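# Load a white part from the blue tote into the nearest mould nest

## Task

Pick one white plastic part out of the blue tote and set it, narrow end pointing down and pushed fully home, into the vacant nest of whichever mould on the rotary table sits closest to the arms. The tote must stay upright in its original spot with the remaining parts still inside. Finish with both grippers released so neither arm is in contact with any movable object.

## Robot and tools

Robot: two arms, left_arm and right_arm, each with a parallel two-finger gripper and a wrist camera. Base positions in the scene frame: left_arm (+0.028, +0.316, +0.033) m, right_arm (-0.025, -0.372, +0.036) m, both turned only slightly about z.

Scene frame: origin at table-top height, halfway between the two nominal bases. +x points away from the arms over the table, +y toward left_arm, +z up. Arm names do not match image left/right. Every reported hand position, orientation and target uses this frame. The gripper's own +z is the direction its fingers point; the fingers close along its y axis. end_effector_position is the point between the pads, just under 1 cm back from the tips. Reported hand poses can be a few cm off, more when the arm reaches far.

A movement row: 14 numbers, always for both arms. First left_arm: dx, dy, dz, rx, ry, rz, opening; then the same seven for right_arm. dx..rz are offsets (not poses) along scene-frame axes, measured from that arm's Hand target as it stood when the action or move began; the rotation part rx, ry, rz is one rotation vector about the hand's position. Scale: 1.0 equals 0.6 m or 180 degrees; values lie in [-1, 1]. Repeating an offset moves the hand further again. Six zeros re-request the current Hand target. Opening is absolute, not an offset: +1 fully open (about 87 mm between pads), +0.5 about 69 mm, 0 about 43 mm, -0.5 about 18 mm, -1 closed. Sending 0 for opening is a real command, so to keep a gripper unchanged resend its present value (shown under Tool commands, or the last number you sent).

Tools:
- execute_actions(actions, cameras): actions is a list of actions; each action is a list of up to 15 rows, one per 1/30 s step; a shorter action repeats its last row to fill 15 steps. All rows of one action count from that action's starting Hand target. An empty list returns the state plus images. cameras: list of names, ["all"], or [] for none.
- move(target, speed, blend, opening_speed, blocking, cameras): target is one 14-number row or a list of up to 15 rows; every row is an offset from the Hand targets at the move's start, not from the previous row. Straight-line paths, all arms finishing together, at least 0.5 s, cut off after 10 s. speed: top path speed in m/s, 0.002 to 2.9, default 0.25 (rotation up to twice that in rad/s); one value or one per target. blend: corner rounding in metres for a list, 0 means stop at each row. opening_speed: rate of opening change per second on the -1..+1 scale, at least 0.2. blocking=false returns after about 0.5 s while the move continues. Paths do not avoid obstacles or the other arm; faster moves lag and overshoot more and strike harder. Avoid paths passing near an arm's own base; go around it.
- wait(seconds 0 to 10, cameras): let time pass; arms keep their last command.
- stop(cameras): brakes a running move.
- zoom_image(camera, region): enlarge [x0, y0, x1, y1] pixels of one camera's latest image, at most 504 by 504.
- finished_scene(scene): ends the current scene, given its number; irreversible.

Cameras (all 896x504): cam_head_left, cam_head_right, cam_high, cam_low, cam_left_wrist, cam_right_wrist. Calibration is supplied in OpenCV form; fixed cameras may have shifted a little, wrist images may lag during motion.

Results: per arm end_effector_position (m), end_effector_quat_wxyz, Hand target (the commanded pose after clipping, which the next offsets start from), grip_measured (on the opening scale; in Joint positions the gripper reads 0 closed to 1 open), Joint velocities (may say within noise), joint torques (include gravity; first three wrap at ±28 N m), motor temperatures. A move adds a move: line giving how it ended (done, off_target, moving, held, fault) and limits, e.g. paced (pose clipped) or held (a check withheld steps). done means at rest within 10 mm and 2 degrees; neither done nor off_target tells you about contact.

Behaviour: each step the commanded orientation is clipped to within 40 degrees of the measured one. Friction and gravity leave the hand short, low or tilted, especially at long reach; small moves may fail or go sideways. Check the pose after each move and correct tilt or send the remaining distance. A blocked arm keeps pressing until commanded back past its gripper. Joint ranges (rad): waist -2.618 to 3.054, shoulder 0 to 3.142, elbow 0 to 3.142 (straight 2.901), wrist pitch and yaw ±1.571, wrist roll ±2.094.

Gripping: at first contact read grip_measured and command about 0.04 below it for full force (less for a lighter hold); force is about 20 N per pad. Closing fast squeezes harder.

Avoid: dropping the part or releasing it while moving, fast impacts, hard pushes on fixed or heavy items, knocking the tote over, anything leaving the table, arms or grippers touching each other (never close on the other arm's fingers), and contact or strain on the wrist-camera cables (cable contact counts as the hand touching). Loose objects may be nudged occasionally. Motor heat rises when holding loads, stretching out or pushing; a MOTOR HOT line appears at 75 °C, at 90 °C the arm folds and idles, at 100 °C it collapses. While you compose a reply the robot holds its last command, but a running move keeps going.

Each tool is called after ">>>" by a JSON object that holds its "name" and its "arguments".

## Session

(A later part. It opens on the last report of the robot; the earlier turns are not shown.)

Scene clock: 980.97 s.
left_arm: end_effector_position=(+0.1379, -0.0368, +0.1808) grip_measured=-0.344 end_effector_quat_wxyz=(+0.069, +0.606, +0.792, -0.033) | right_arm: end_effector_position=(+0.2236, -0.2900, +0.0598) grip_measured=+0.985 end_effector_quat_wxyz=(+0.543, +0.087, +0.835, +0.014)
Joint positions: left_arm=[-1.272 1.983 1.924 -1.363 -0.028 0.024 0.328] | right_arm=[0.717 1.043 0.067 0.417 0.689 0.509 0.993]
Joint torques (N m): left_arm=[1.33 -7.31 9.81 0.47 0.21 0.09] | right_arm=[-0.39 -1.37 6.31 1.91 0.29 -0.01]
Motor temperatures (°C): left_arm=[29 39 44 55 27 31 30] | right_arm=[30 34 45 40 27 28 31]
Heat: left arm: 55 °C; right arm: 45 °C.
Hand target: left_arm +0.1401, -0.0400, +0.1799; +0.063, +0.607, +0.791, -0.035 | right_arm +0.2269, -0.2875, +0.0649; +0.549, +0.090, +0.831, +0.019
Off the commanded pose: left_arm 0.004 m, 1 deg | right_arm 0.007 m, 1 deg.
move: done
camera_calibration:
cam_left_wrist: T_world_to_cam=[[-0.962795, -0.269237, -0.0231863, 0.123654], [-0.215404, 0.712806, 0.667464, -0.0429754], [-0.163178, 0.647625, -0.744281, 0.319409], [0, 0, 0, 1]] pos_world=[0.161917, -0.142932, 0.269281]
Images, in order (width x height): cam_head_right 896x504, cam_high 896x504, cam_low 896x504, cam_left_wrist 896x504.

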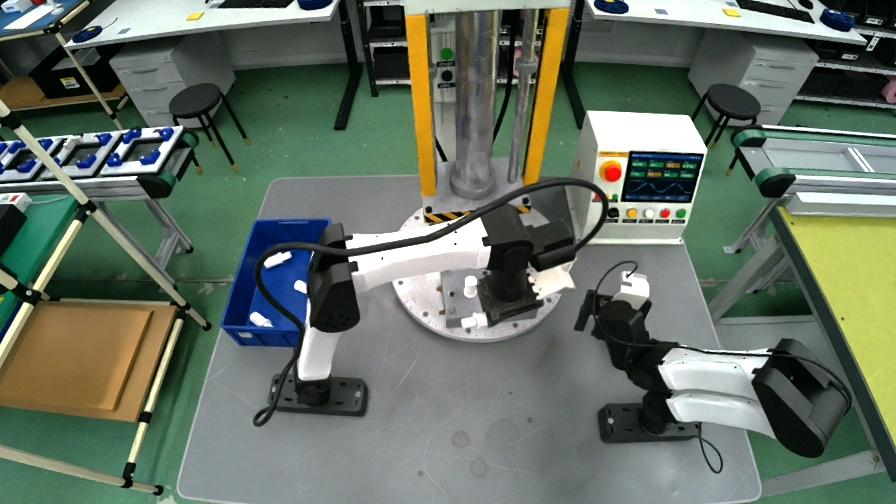

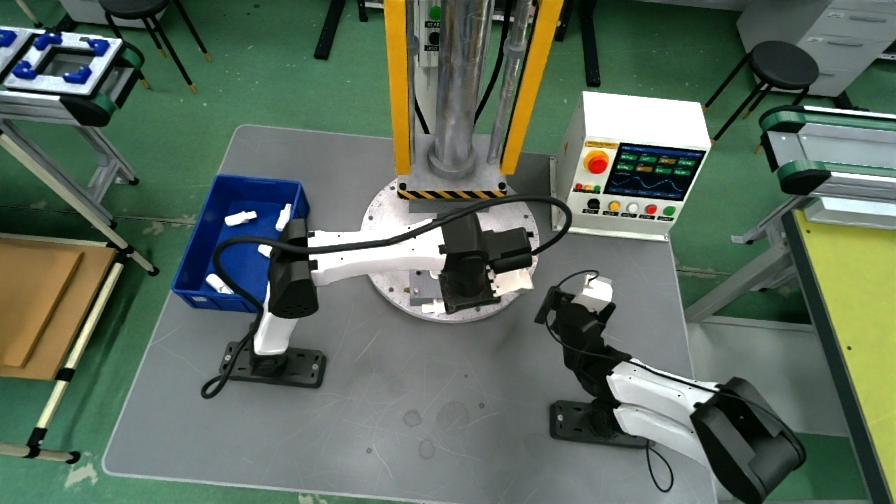

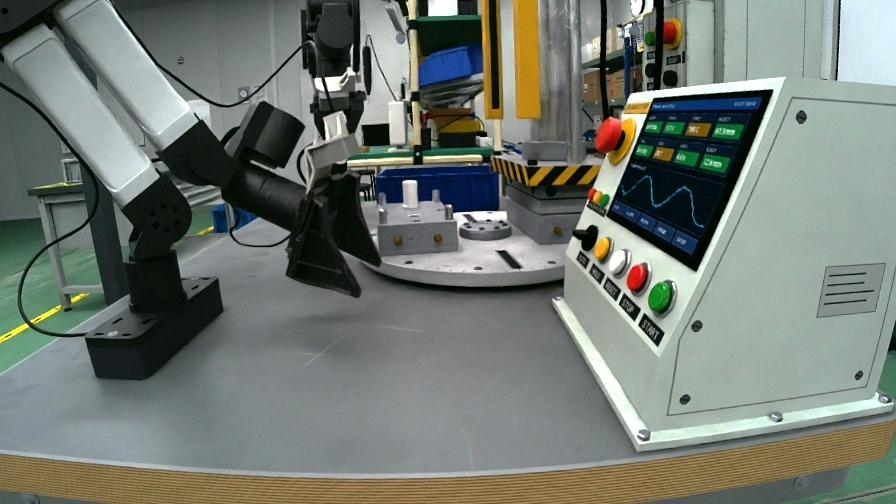

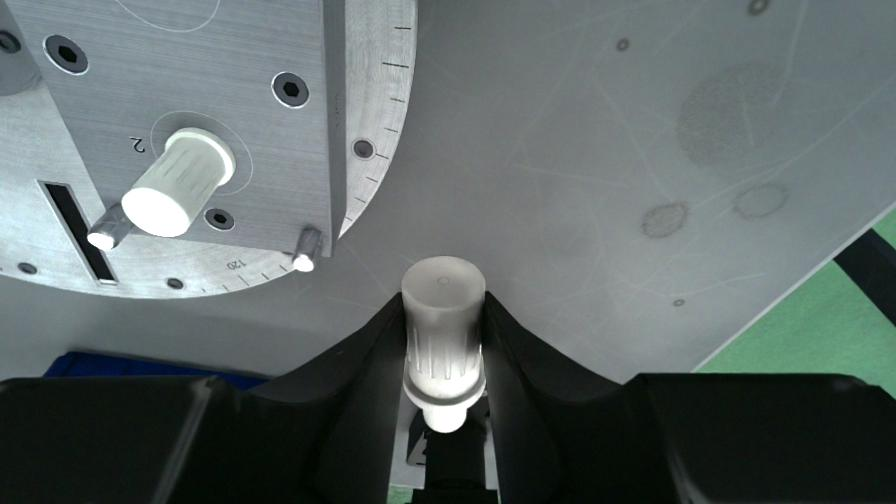

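>>> {"name": "move", "arguments": {"target": [-0.0535, -0.0033, -0.2732, 0, 0, 0, -0.5, 0, 0, 0, 0, 0, 0, 1], "cameras": ["cam_left_wrist", "cam_head_right", "cam_low"], "speed": 0.15}}

>>> {"name": "zoom_image", "arguments": {"camera": "cam_low", "region": [180, 100, 480, 340]}}

Scene clock: 994.13 s.
left_arm: end_effector_position=(+0.1104, -0.0411, +0.0233) grip_measured=-0.344 end_effector_quat_wxyz=(+0.066, +0.609, +0.790, -0.036) | right_arm: end_effector_position=(+0.2236, -0.2900, +0.0598) grip_measured=+0.985 end_effector_quat_wxyz=(+0.543, +0.087, +0.835, +0.014)
Joint positions: left_arm=[-1.34 2.049 1.383 -0.757 -0.028 -0.037 0.328] | right_arm=[0.717 1.043 0.067 0.417 0.689 0.509 0.993]
Joint torques (N m): left_arm=[0.23 -7.84 6.3 0.76 0.09 -0.07] | right_arm=[-0.38 -1.51 6.28 1.94 0.27 -0.01]
Motor temperatures (°C): left_arm=[29 40 45 49 27 31 30] | right_arm=[30 34 45 40 27 28 31]
Heat: left arm: 49 °C; right arm: 45 °C.
Hand target: left_arm +0.1079, -0.0420, +0.0160; +0.064, +0.608, +0.791, -0.035 | right_arm +0.2269, -0.2875, +0.0649; +0.549, +0.090, +0.831, +0.019
Off the commanded pose: left_arm 0.008 m, 0 deg | right_arm 0.007 m, 1 deg.
move: done
camera_calibration:
cam_left_wrist: T_world_to_cam=[[-0.965078, -0.261585, -0.0140801, 0.0927618], [-0.20373, 0.715671, 0.668064, 0.058072], [-0.164679, 0.647602, -0.74397, 0.200645], [0, 0, 0, 1]] pos_world=[0.134395, -0.147234, 0.111784]
Images, in order (width x height): cam_head_right 896x504, cam_low 896x504, cam_left_wrist 896x504.

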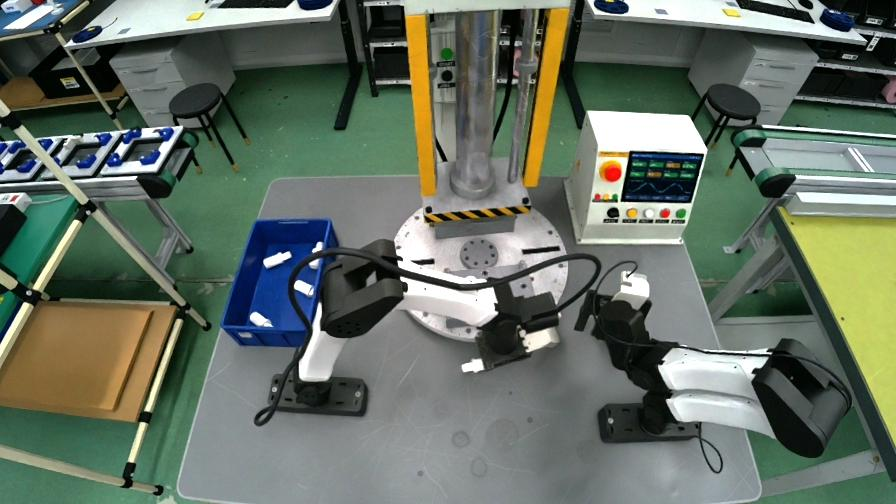

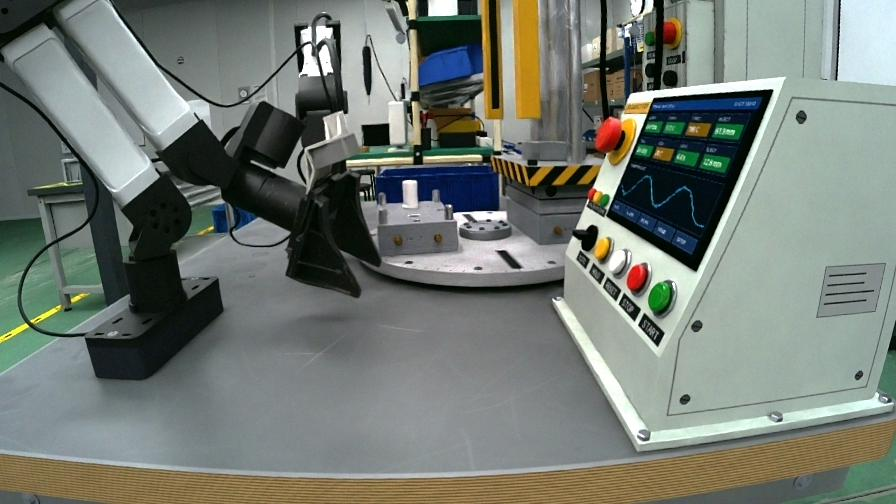

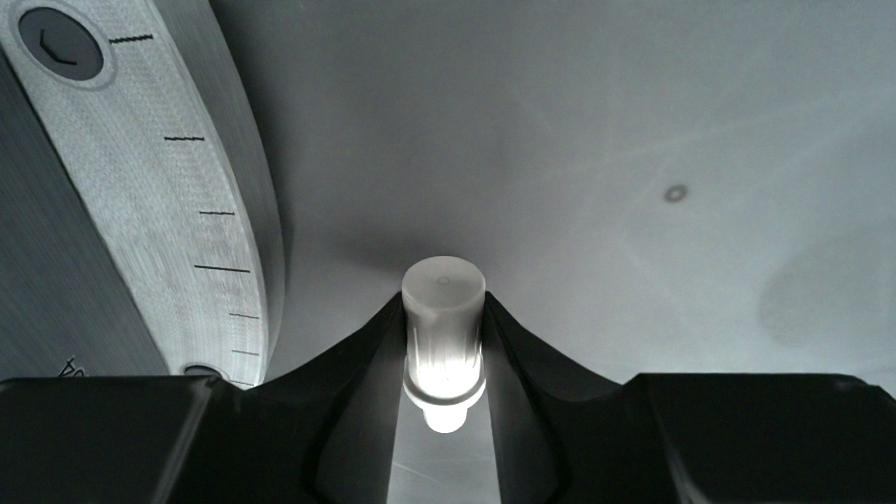

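Scaled by 1.680 from the camera's 896x504 image, which has a finer 1280x720 frame.

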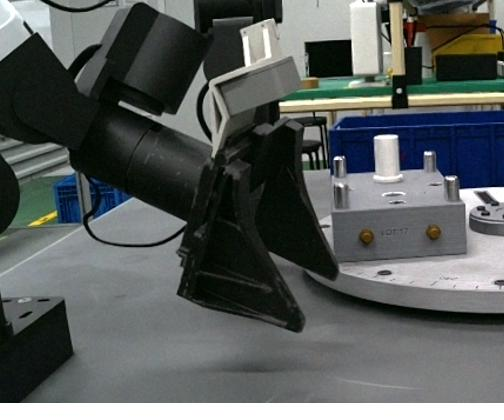

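>>> {"name": "move", "arguments": {"target": [0, 0, -0.0092, 0, 0, 0, -0.5, 0, 0, 0, 0, 0, 0, 1], "cameras": ["cam_left_wrist"], "speed": 0.03}}

Scene clock: 999.13 s.
left_arm: end_effector_position=(+0.1109, -0.0436, +0.0219) grip_measured=-0.344 end_effector_quat_wxyz=(+0.071, +0.608, +0.790, -0.040) | right_arm: end_effector_position=(+0.2236, -0.2900, +0.0598) grip_measured=+0.985 end_effector_quat_wxyz=(+0.543, +0.087, +0.835, +0.014)
Joint positions: left_arm=[-1.34 2.049 1.377 -0.738 -0.028 -0.038 0.328] | right_arm=[0.717 1.043 0.067 0.417 0.689 0.509 0.993]
Joint torques (N m): left_arm=[0.21 -7.21 5.83 0.78 0.09 -0.07] | right_arm=[-0.42 -1.48 6.24 1.89 0.3 0.03]
Heat: left arm: 48 °C; right arm: 45 °C.
Hand target: left_arm +0.1079, -0.0420, +0.0105; +0.063, +0.608, +0.791, -0.035 | right_arm +0.2269, -0.2875, +0.0649; +0.549, +0.090, +0.831, +0.019
Off the commanded pose: left_arm 0.012 m, 1 deg | right_arm 0.007 m, 1 deg.
move: off_target (left_arm)
camera_calibration:
cam_left_wrist: T_world_to_cam=[[-0.964925, -0.262181, -0.0134439, 0.0924997], [-0.205822, 0.723726, 0.658679, 0.0617353], [-0.162964, 0.638343, -0.752304, 0.200939], [0, 0, 0, 1]] pos_world=[0.134708, -0.148696, 0.111747]
Images, in order (width x height): cam_left_wrist 896x504.

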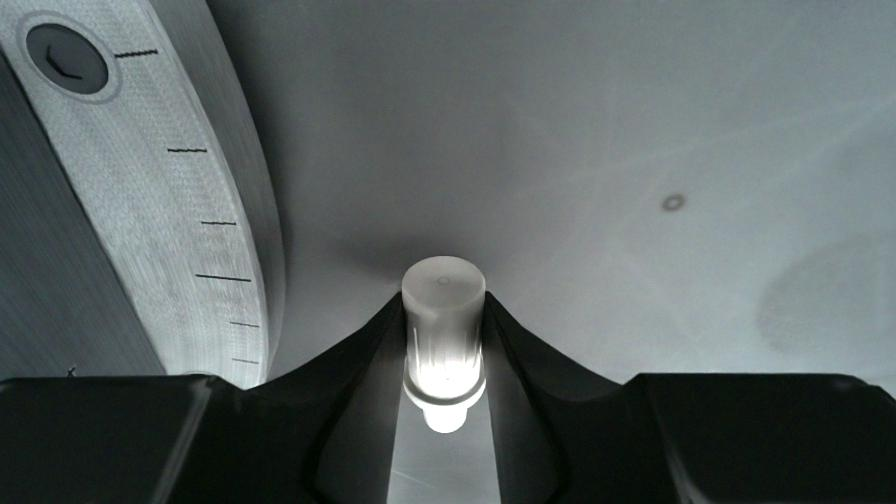

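>>> {"name": "move", "arguments": {"target": [0, 0, 0.005, 0, 0, 0, 0.15, 0, 0, 0, 0, 0, 0, 1], "cameras": ["cam_left_wrist"], "speed": 0.03, "opening_speed": 0.4}}

Scene clock: 1011.97 s.
left_arm: end_effector_position=(+0.1110, -0.0438, +0.0219) grip_measured=+0.150 end_effector_quat_wxyz=(+0.071, +0.608, +0.790, -0.041) | right_arm: end_effector_position=(+0.2236, -0.2900, +0.0598) grip_measured=+0.985 end_effector_quat_wxyz=(+0.543, +0.087, +0.835, +0.014)
Joint positions: left_arm=[-1.34 2.049 1.377 -0.738 -0.028 -0.038 0.575] | right_arm=[0.717 1.043 0.067 0.417 0.689 0.509 0.993]
Joint torques (N m): left_arm=[0.23 -7.58 6.42 0.68 0.09 -0.07] | right_arm=[-0.35 -1.4 6.37 1.93 0.28 0]
Heat: left arm: 46 °C; right arm: 45 °C.
Hand target: left_arm +0.1079, -0.0420, +0.0135; +0.063, +0.608, +0.791, -0.035 | right_arm +0.2269, -0.2875, +0.0649; +0.549, +0.090, +0.831, +0.019
Off the commanded pose: left_arm 0.009 m, 1 deg | right_arm 0.007 m, 1 deg.
move: done
camera_calibration:
cam_left_wrist: T_world_to_cam=[[-0.964939, -0.262127, -0.0134678, 0.0924878], [-0.205916, 0.7242, 0.658128, 0.0618908], [-0.16276, 0.637827, -0.752785, 0.201029], [0, 0, 0, 1]] pos_world=[0.134709, -0.148799, 0.111845]
Images, in order (width x height): cam_left_wrist 896x504.

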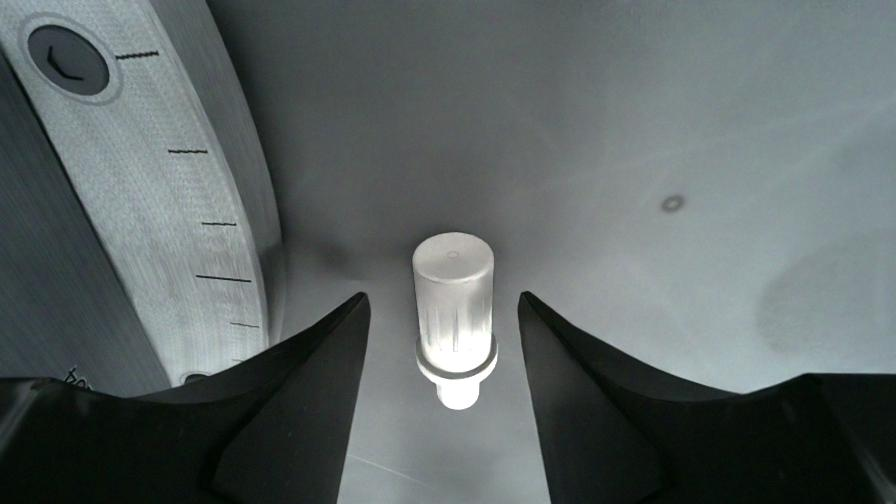

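>>> {"name": "move", "arguments": {"target": [[-0.06, 0, 0.005, 0, 0, 0, 0.0, 0, 0, 0, 0, 0, 0, 1]], "cameras": ["cam_left_wrist"], "speed": 0.04, "opening_speed": 0.4}}

Scene clock: 1036.17 s.
left_arm: end_effector_position=(+0.0724, -0.0447, +0.0180) grip_measured=+0.000 end_effector_quat_wxyz=(+0.061, +0.610, +0.789, -0.041) | right_arm: end_effector_position=(+0.2236, -0.2900, +0.0598) grip_measured=+0.985 end_effector_quat_wxyz=(+0.543, +0.087, +0.835, +0.014)
Joint positions: left_arm=[-1.434 2.049 1.36 -0.738 -0.028 -0.129 0.5] | right_arm=[0.717 1.043 0.067 0.417 0.689 0.509 0.993]
Joint torques (N m): left_arm=[0.28 -9.28 5.7 0.62 -0.06 -0.08] | right_arm=[-0.46 -1.36 6.39 1.93 0.3 0.02]
Motor temperatures (°C): left_arm=[29 41 43 44 27 30 30] | right_arm=[29 34 45 40 27 28 31]
Heat: left arm: 44 °C; right arm: 45 °C.
Hand target: left_arm +0.0719, -0.0421, +0.0165; +0.063, +0.608, +0.791, -0.035 | right_arm +0.2269, -0.2875, +0.0649; +0.549, +0.090, +0.831, +0.019
Off the commanded pose: left_arm 0.003 m, 1 deg | right_arm 0.007 m, 1 deg.
move: done
camera_calibration:
cam_left_wrist: T_world_to_cam=[[-0.965917, -0.258849, -0.000930241, 0.0549776], [-0.19277, 0.716931, 0.669962, 0.0556707], [-0.172752, 0.647308, -0.742394, 0.193347], [0, 0, 0, 1]] pos_world=[0.0972366, -0.150836, 0.106294]
Images, in order (width x height): cam_left_wrist 896x504.

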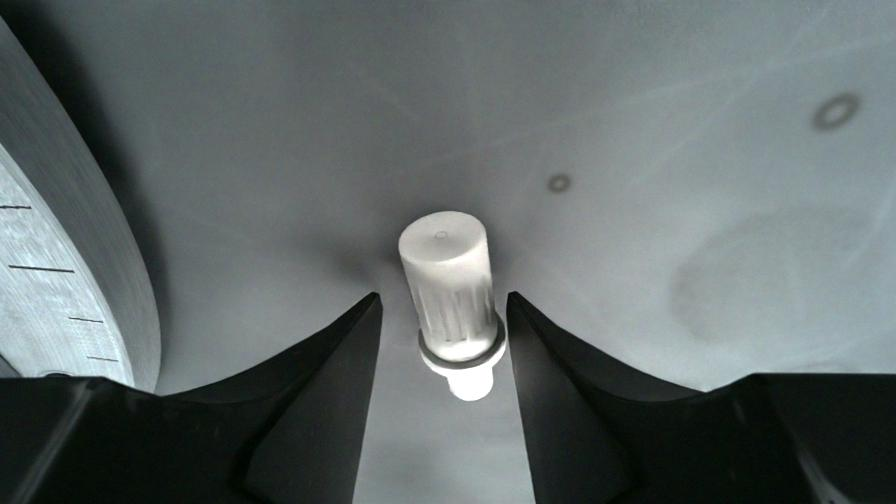

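>>> {"name": "move", "arguments": {"target": [[0, 0, 0.045, 0, 0, 0, 0.1, 0, 0, 0, 0, 0, 0, 1], [0.0083, -0.0337, 0.055, 0.0933, 0.0393, 0.0452, 0.15, 0, 0, 0, 0, 0, 0, 1]], "cameras": ["cam_left_wrist", "cam_head_right"], "speed": 0.1, "blend": [0.01, 0]}}

Scene clock: 1059.20 s.
left_arm: end_effector_position=(+0.0767, -0.0626, +0.0513) grip_measured=+0.100 end_effector_quat_wxyz=(-0.026, +0.571, +0.820, +0.022) | right_arm: end_effector_position=(+0.2236, -0.2900, +0.0598) grip_measured=+0.985 end_effector_quat_wxyz=(+0.543, +0.087, +0.835, +0.014)
Joint positions: left_arm=[-1.404 2.28 1.845 -1.203 0.008 -0.199 0.55] | right_arm=[0.717 1.043 0.067 0.417 0.689 0.509 0.993]
Joint torques (N m): left_arm=[0.57 -10.78 6.49 0.2 0.1 0.02] | right_arm=[-0.42 -1.47 6.27 1.93 0.28 0.01]
Heat: left arm: 43 °C; right arm: 45 °C.
Hand target: left_arm +0.0765, -0.0619, +0.0513; -0.026, +0.572, +0.820, +0.022 (not the last commanded pose) | right_arm +0.2269, -0.2875, +0.0649; +0.549, +0.090, +0.831, +0.019
Tool commands: left_gripper/opening=+0.1 right_gripper/opening=+1.0
Off the commanded pose: left_arm 0.002 m, 7 deg | right_arm 0.007 m, 1 deg.
move: held (left_arm; a check stopped the path); path passed 1 of 2 targets; target 2's new opening was not sent; limits=held
pose unreachable (left arm): on one or more control steps of this call, first in action 0 (counted from 0), this arm could not follow its commanded pose, so it was not sent that pose on those steps. It may still have moved: this result reports where it is.
cause: moving toward the commanded pose would bring a part of the arm too close to another arm (this arm's wrist (the part past joint 4) and the right arm's wrist (the part past joint 4), at the place that arm is still heading or pushing toward).
camera_calibration:
cam_left_wrist: T_world_to_cam=[[-0.935753, -0.352652, 0.00188273, 0.0462119], [-0.20421, 0.546203, 0.812379, 0.0298976], [-0.287515, 0.759802, -0.583126, 0.238069], [0, 0, 0, 1]] pos_world=[0.117797, -0.180919, 0.114449]
Images, in order (width x height): cam_head_right 896x504, cam_left_wrist 896x504.

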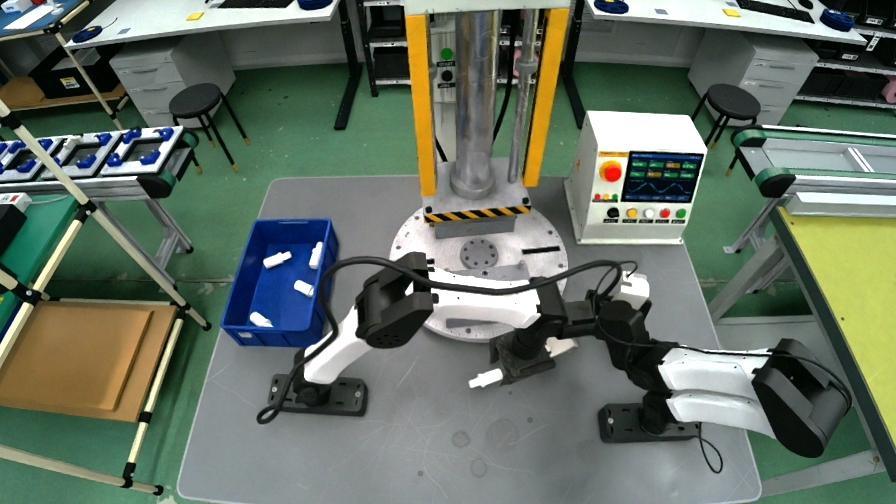

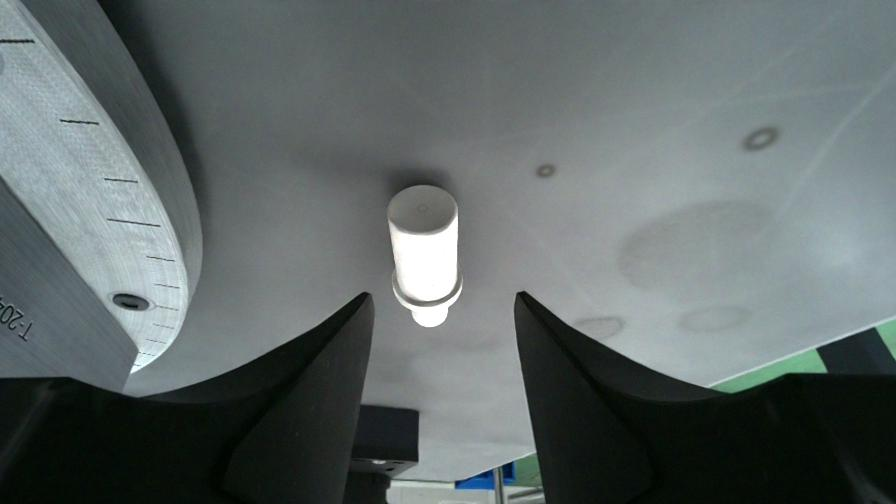

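>>> {"name": "move", "arguments": {"target": [0, 0, 0, 0, 0, 0, 0.1, -0.03, -0.2167, 0.1, 0, 0, 0, 1], "cameras": ["cam_high", "cam_right_wrist"], "speed": 0.2}}

Scene clock: 1069.60 s.
left_arm: end_effector_position=(+0.0767, -0.0626, +0.0513) grip_measured=+0.100 end_effector_quat_wxyz=(-0.026, +0.571, +0.820, +0.022) | right_arm: end_effector_position=(+0.2067, -0.4165, +0.1139) grip_measured=+0.985 end_effector_quat_wxyz=(+0.543, +0.098, +0.834, +0.021)
Joint positions: left_arm=[-1.404 2.28 1.845 -1.203 0.008 -0.199 0.55] | right_arm=[-0.402 0.408 0.17 -0.207 -0.316 0.008 0.993]
Joint torques (N m): left_arm=[0.65 -10.81 6.46 0.2 0.09 0.02] | right_arm=[-0.9 1.24 10.03 1.97 -0.12 -0.14]
Motor temperatures (°C): left_arm=[29 46 43 41 27 30 29] | right_arm=[29 34 45 40 27 28 31]
Heat: left arm: 46 °C; right arm: 45 °C.
Hand target: left_arm +0.0765, -0.0619, +0.0513; -0.026, +0.572, +0.820, +0.022 | right_arm +0.2089, -0.4175, +0.1250; +0.549, +0.090, +0.831, +0.020
Off the commanded pose: left_arm 0.001 m, 0 deg | right_arm 0.011 m, 1 deg.
move: off_target (right_arm)
camera_calibration:
cam_right_wrist: T_world_to_cam=[[-0.150467, -0.980144, -0.129138, -0.366475], [-0.940166, 0.182258, -0.287872, 0.328378], [0.305692, 0.078096, -0.948922, 0.222673], [0, 0, 0, 1]] pos_world=[0.185518, -0.436438, 0.258504]
Images, in order (width x height): cam_high 896x504, cam_right_wrist 896x504.

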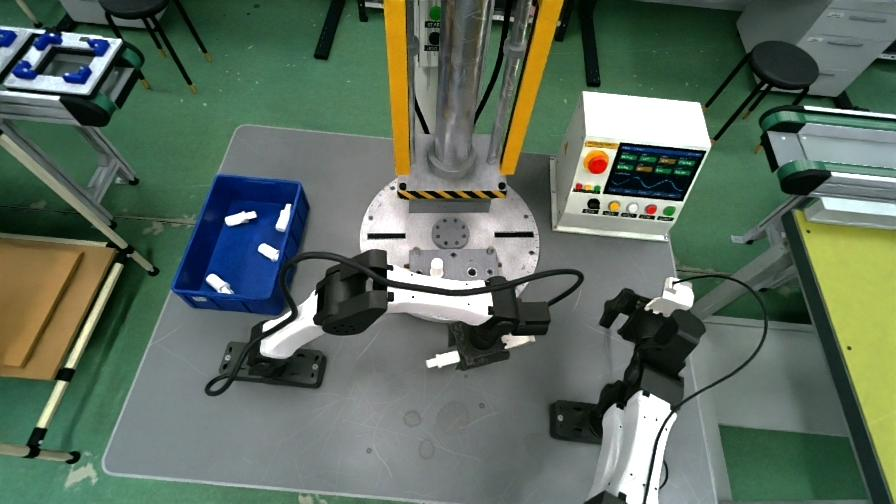

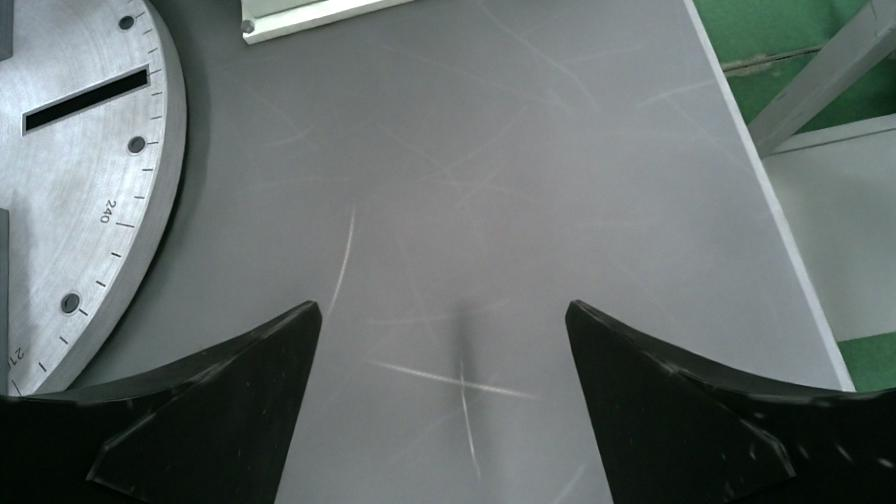

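>>> {"name": "move", "arguments": {"target": [[0.0097, 0.0092, -0.0355, 0.0207, 0.0099, 0.0046, 0.1, 0, 0, 0, 0, 0, 0, 1], [0.008, 0.0137, -0.073, 0.0207, 0.0099, 0.0046, 0.1, 0, 0, 0, 0, 0, 0, 1]], "cameras": ["cam_left_wrist", "cam_low"], "speed": 0.06}}

>>> {"name": "zoom_image", "arguments": {"camera": "cam_low", "region": [180, 150, 420, 340]}}

Scene clock: 1095.10 s.
left_arm: end_effector_position=(+0.0815, -0.0558, +0.0185) grip_measured=+0.100 end_effector_quat_wxyz=(-0.047, +0.564, +0.824, +0.037) | right_arm: end_effector_position=(+0.2067, -0.4163, +0.1138) grip_measured=+0.985 end_effector_quat_wxyz=(+0.543, +0.098, +0.834, +0.021)
Joint positions: left_arm=[-1.385 2.346 1.811 -1.155 0.016 -0.196 0.55] | right_arm=[-0.402 0.408 0.17 -0.208 -0.317 0.008 0.993]
Joint torques (N m): left_arm=[1.06 -9.05 5.79 0.19 0.21 0.1] | right_arm=[-0.77 1.18 10.06 1.97 -0.14 -0.13]
Heat: left arm: 50 °C; right arm: 46 °C.
Hand target: left_arm +0.0813, -0.0537, +0.0075; -0.058, +0.565, +0.822, +0.040 | right_arm +0.2089, -0.4175, +0.1250; +0.549, +0.090, +0.831, +0.020
Off the commanded pose: left_arm 0.011 m, 1 deg | right_arm 0.012 m, 1 deg.
move: off_target (left_arm, right_arm)
camera_calibration:
cam_left_wrist: T_world_to_cam=[[-0.929707, -0.368298, -0.00104253, 0.0518361], [-0.199502, 0.501226, 0.842005, 0.0503643], [-0.309586, 0.783026, -0.539469, 0.217471], [0, 0, 0, 1]] pos_world=[0.125566, -0.176438, 0.074966]
Images, in order (width x height): cam_low 896x504, cam_left_wrist 896x504.

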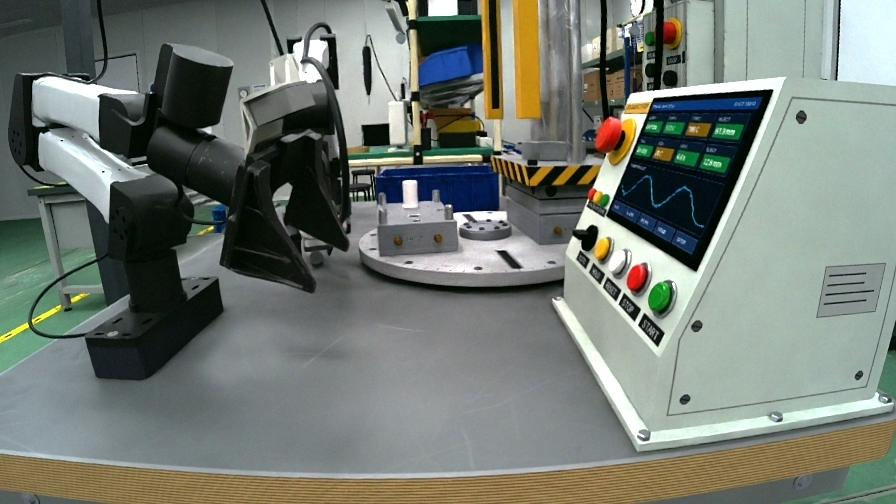

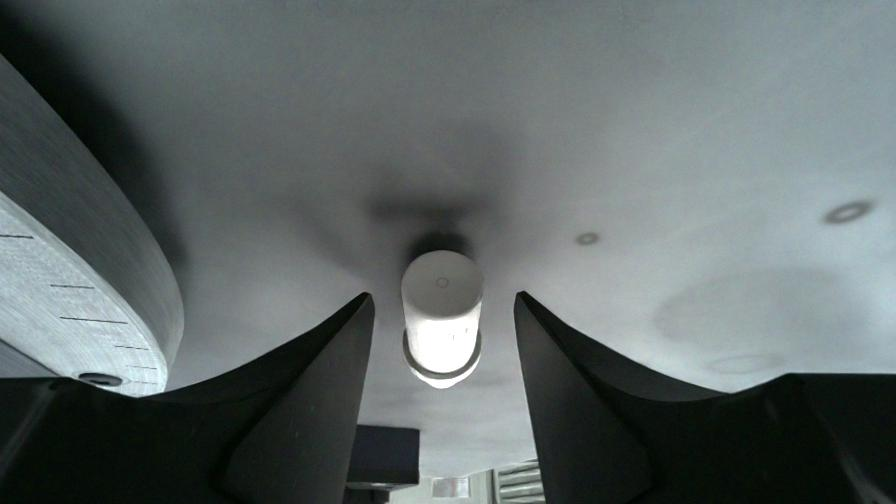

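Scaled by 2.100 from the camera's 896x504 image, which has a finer 1280x720 frame.

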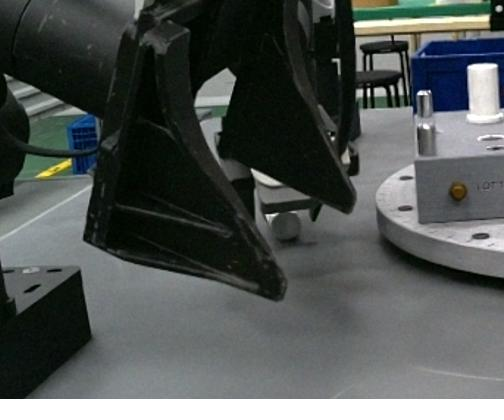

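>>> {"name": "move", "arguments": {"target": [0, 0, 0, 0, 0, 0, -0.5, 0, 0, 0, 0, 0, 0, 1], "cameras": ["cam_left_wrist"], "speed": 0.05, "opening_speed": 0.5}}

Scene clock: 1106.57 s.
left_arm: end_effector_position=(+0.0815, -0.0559, +0.0185) grip_measured=-0.346 end_effector_quat_wxyz=(-0.047, +0.564, +0.824, +0.037) | right_arm: end_effector_position=(+0.2067, -0.4163, +0.1138) grip_measured=+0.985 end_effector_quat_wxyz=(+0.543, +0.098, +0.834, +0.021)
Joint positions: left_arm=[-1.385 2.346 1.811 -1.155 0.016 -0.196 0.327] | right_arm=[-0.402 0.408 0.17 -0.208 -0.317 0.008 0.993]
Joint torques (N m): left_arm=[1.09 -9.03 5.79 0.23 0.21 0.09] | right_arm=[-0.85 1.32 9.89 1.97 -0.16 -0.15]
Heat: left arm: 48 °C; right arm: 46 °C.
Hand target: left_arm +0.0814, -0.0537, +0.0075; -0.058, +0.565, +0.822, +0.040 | right_arm +0.2089, -0.4175, +0.1250; +0.549, +0.090, +0.831, +0.020
Off the commanded pose: left_arm 0.011 m, 1 deg | right_arm 0.011 m, 1 deg.
move: off_target (left_arm, right_arm)
camera_calibration:
cam_left_wrist: T_world_to_cam=[[-0.929717, -0.368274, -0.00103826, 0.0518044], [-0.199601, 0.501524, 0.841804, 0.0504967], [-0.309494, 0.782846, -0.539783, 0.21753], [0, 0, 0, 1]] pos_world=[0.125567, -0.17654, 0.0749644]
Images, in order (width x height): cam_left_wrist 896x504.

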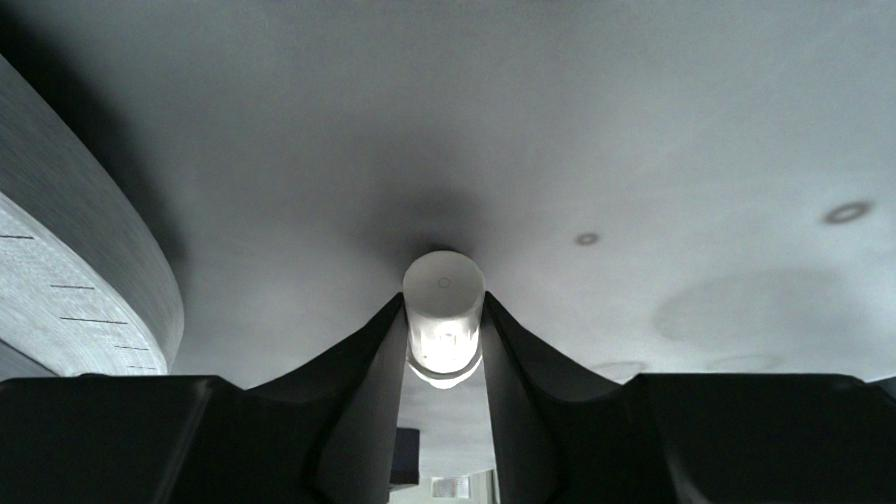

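>>> {"name": "move", "arguments": {"target": [[0.0143, -0.0105, 0.27, 0, 0, 0, -0.5, 0, 0, 0, 0, 0, 0, 1], [0.3002, -0.0547, 0.3208, -0.4072, -0.3476, 0.1641, -0.5, 0, 0, 0, 0, 0, 0, 1]], "cameras": ["cam_left_wrist", "cam_low", "cam_high", "cam_head_right"], "speed": [0.15, 0.25], "blend": [0.03, 0]}}

>>> {"name": "zoom_image", "arguments": {"camera": "cam_low", "region": [340, 100, 460, 220]}}

>>> {"name": "zoom_image", "arguments": {"camera": "cam_left_wrist", "region": [350, 240, 560, 504]}}

>>> {"name": "zoom_image", "arguments": {"camera": "cam_head_right", "region": [440, 220, 560, 320]}}

Scene clock: 1144.83 s.
left_arm: end_effector_position=(+0.2575, -0.0896, +0.2075) grip_measured=-0.346 end_effector_quat_wxyz=(+0.662, +0.190, +0.700, -0.188) | right_arm: end_effector_position=(+0.2067, -0.4163, +0.1138) grip_measured=+0.985 end_effector_quat_wxyz=(+0.543, +0.098, +0.834, +0.021)
Joint positions: left_arm=[-1.305 1.671 0.818 0.78 -0.775 -0.064 0.327] | right_arm=[-0.402 0.408 0.17 -0.208 -0.317 0.008 0.993]
Joint torques (N m): left_arm=[1.22 -5.3 6.27 1.89 -0.05 0.09] | right_arm=[-0.95 1.25 10.06 1.96 -0.16 -0.16]
Heat: left arm: 47 °C; right arm: 48 °C.
Hand target: left_arm +0.2614, -0.0865, +0.1998; +0.664, +0.188, +0.702, -0.178 | right_arm +0.2089, -0.4175, +0.1250; +0.549, +0.090, +0.831, +0.020
Off the commanded pose: left_arm 0.009 m, 1 deg | right_arm 0.011 m, 1 deg.
move: off_target (right_arm)
camera_calibration:
cam_left_wrist: T_world_to_cam=[[-0.52084, -0.85344, 0.0191463, 0.0502818], [-0.691507, 0.408651, -0.595669, 0.360039], [0.500544, -0.323488, -0.803002, 0.147272], [0, 0, 0, 1]] pos_world=[0.201442, -0.056577, 0.331761]
Images, in order (width x height): cam_head_right 896x504, cam_high 896x504, cam_low 896x504, cam_left_wrist 896x504.

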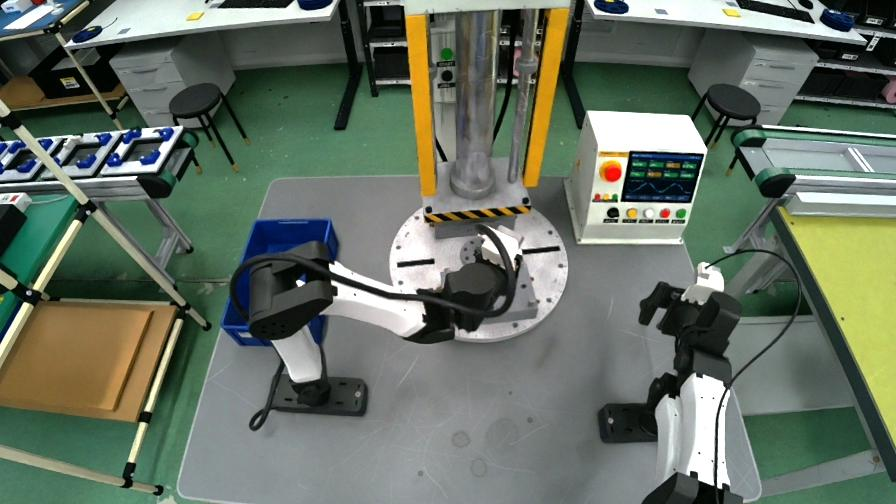

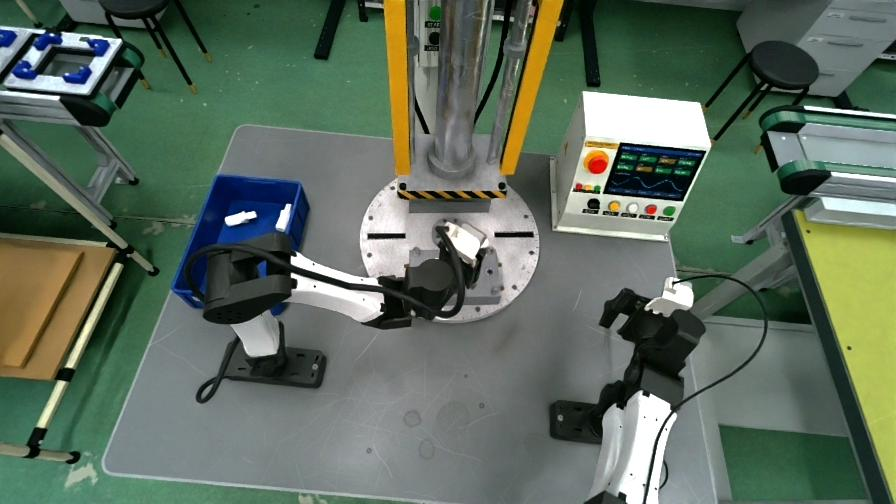

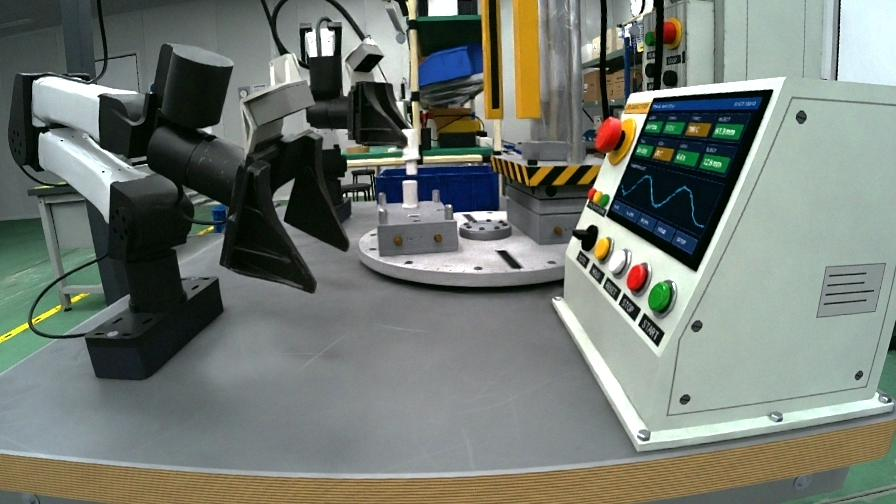

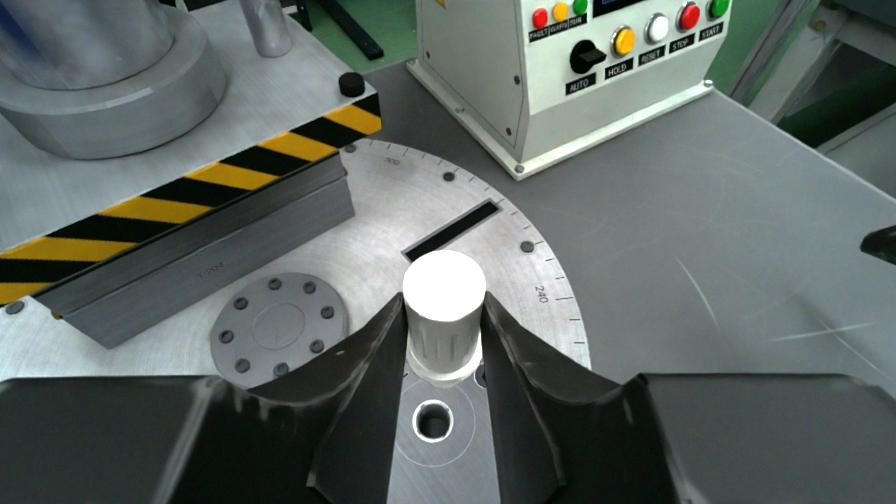

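Scaled by 4.200 from the camera's 896x504 image, which has a finer 1280x720 frame.

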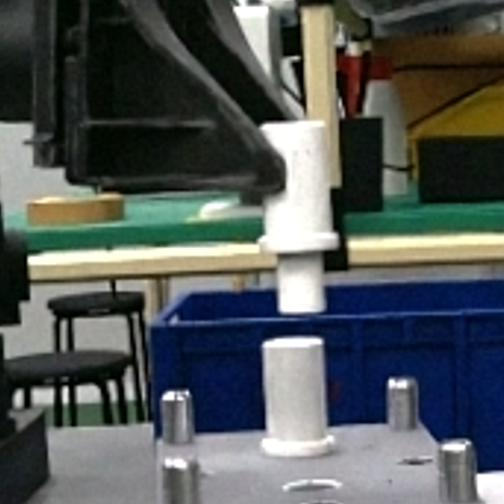

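Scaled by 1.909 from the camera's 896x504 image, which has a finer 1280x720 frame.

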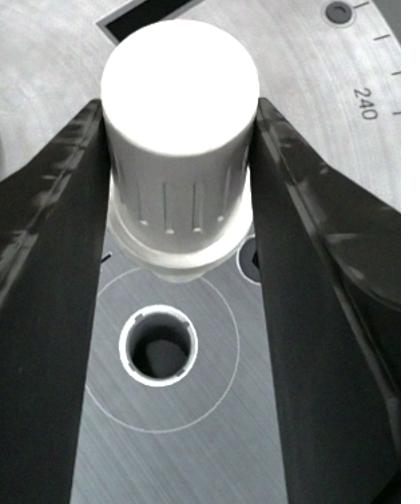

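Scaled by 4.200 from the camera's 896x504 image, which has a finer 1280x720 frame.

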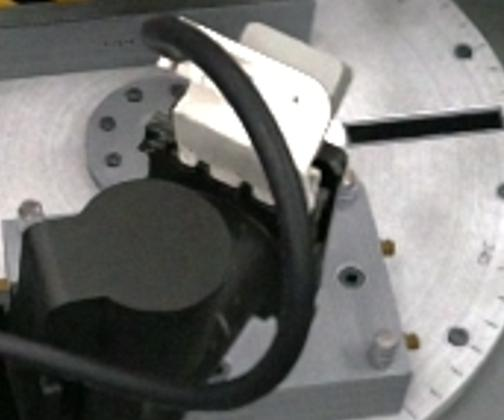

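>>> {"name": "move", "arguments": {"target": [0.0013, 0.0087, -0.0958, 0.0031, -0.002, 0, -0.5, 0, 0, 0, 0, 0, 0, 1], "cameras": ["cam_left_wrist", "cam_low", "cam_high", "cam_head_right"], "speed": 0.1}}

>>> {"name": "zoom_image", "arguments": {"camera": "cam_low", "region": [340, 130, 460, 230]}}

>>> {"name": "zoom_image", "arguments": {"camera": "cam_left_wrist", "region": [350, 240, 560, 504]}}

Scene clock: 1200.23 s.
left_arm: end_effector_position=(+0.2585, -0.0842, +0.1467) grip_measured=-0.346 end_effector_quat_wxyz=(+0.662, +0.196, +0.701, -0.179) | right_arm: end_effector_position=(+0.2067, -0.4163, +0.1138) grip_measured=+0.985 end_effector_quat_wxyz=(+0.543, +0.098, +0.834, +0.021)
Joint positions: left_arm=[-1.301 1.84 0.712 1.045 -0.775 -0.05 0.327] | right_arm=[-0.402 0.408 0.17 -0.208 -0.317 0.008 0.993]
Joint torques (N m): left_arm=[1.31 -5.71 5.45 2.01 0 0.05] | right_arm=[-0.95 1.44 10.02 1.96 -0.14 -0.13]
Motor temperatures (°C): left_arm=[29 41 42 41 27 30 30] | right_arm=[29 34 50 42 27 28 31]
Heat: left arm: 42 °C; right arm: 50 °C.
Hand target: left_arm +0.2622, -0.0813, +0.1425; +0.665, +0.192, +0.700, -0.174 | right_arm +0.2089, -0.4175, +0.1250; +0.549, +0.090, +0.831, +0.020
Off the commanded pose: left_arm 0.006 m, 1 deg | right_arm 0.011 m, 1 deg.
move: off_target (right_arm)
camera_calibration:
cam_left_wrist: T_world_to_cam=[[-0.51797, -0.855397, -0.00171933, 0.0587172], [-0.690295, 0.419181, -0.589729, 0.322015], [0.505173, -0.304275, -0.807599, 0.10082], [0, 0, 0, 1]] pos_world=[0.201767, -0.0540789, 0.271424]
Images, in order (width x height): cam_head_right 896x504, cam_high 896x504, cam_low 896x504, cam_left_wrist 896x504.

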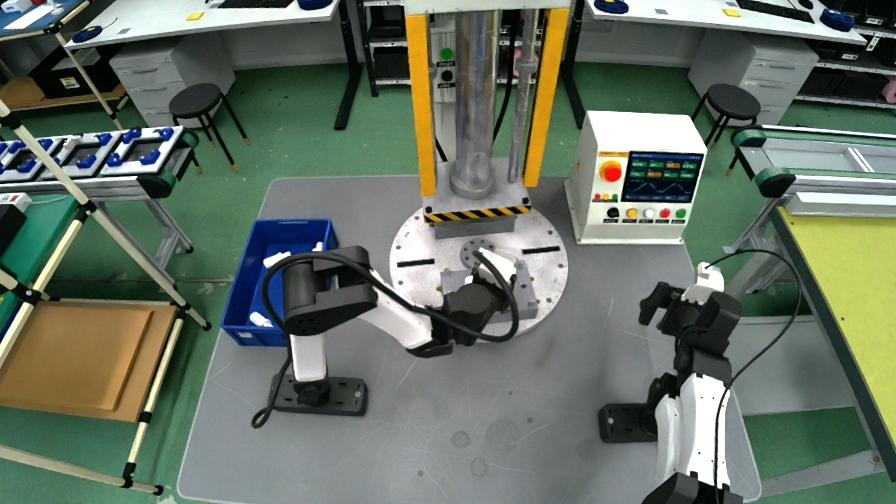

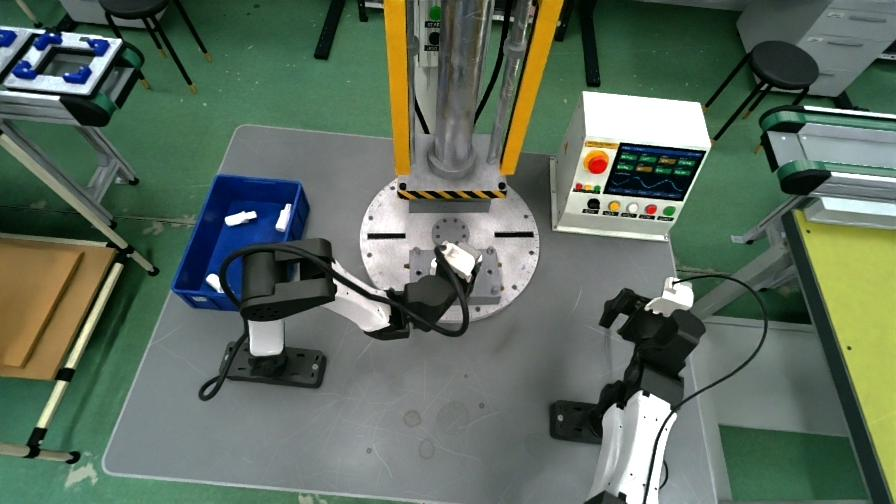

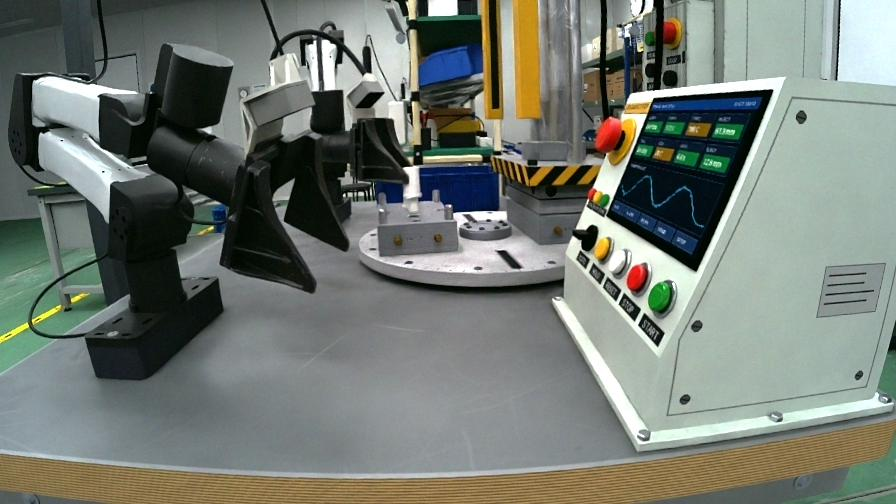

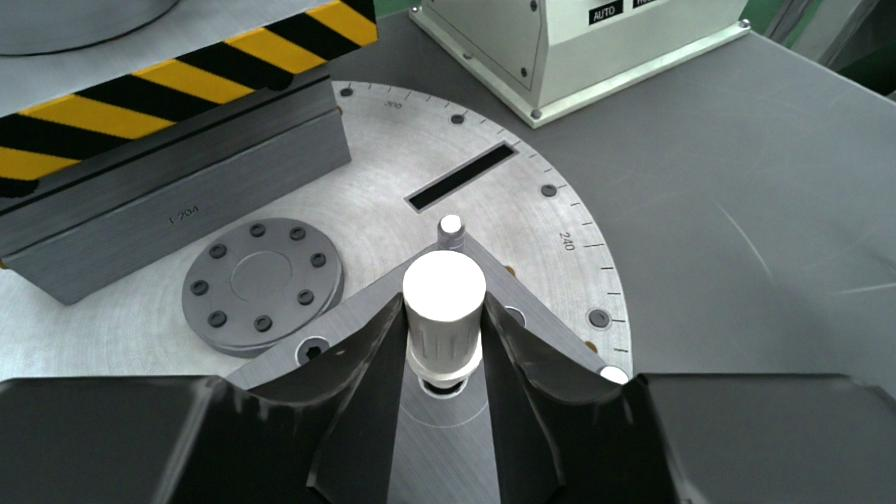

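Scaled by 4.200 from the camera's 896x504 image, which has a finer 1280x720 frame.

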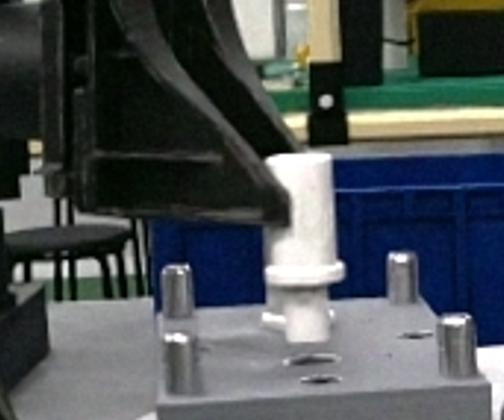

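Scaled by 1.909 from the camera's 896x504 image, which has a finer 1280x720 frame.

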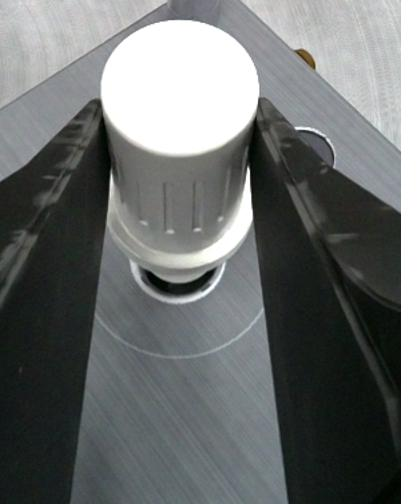

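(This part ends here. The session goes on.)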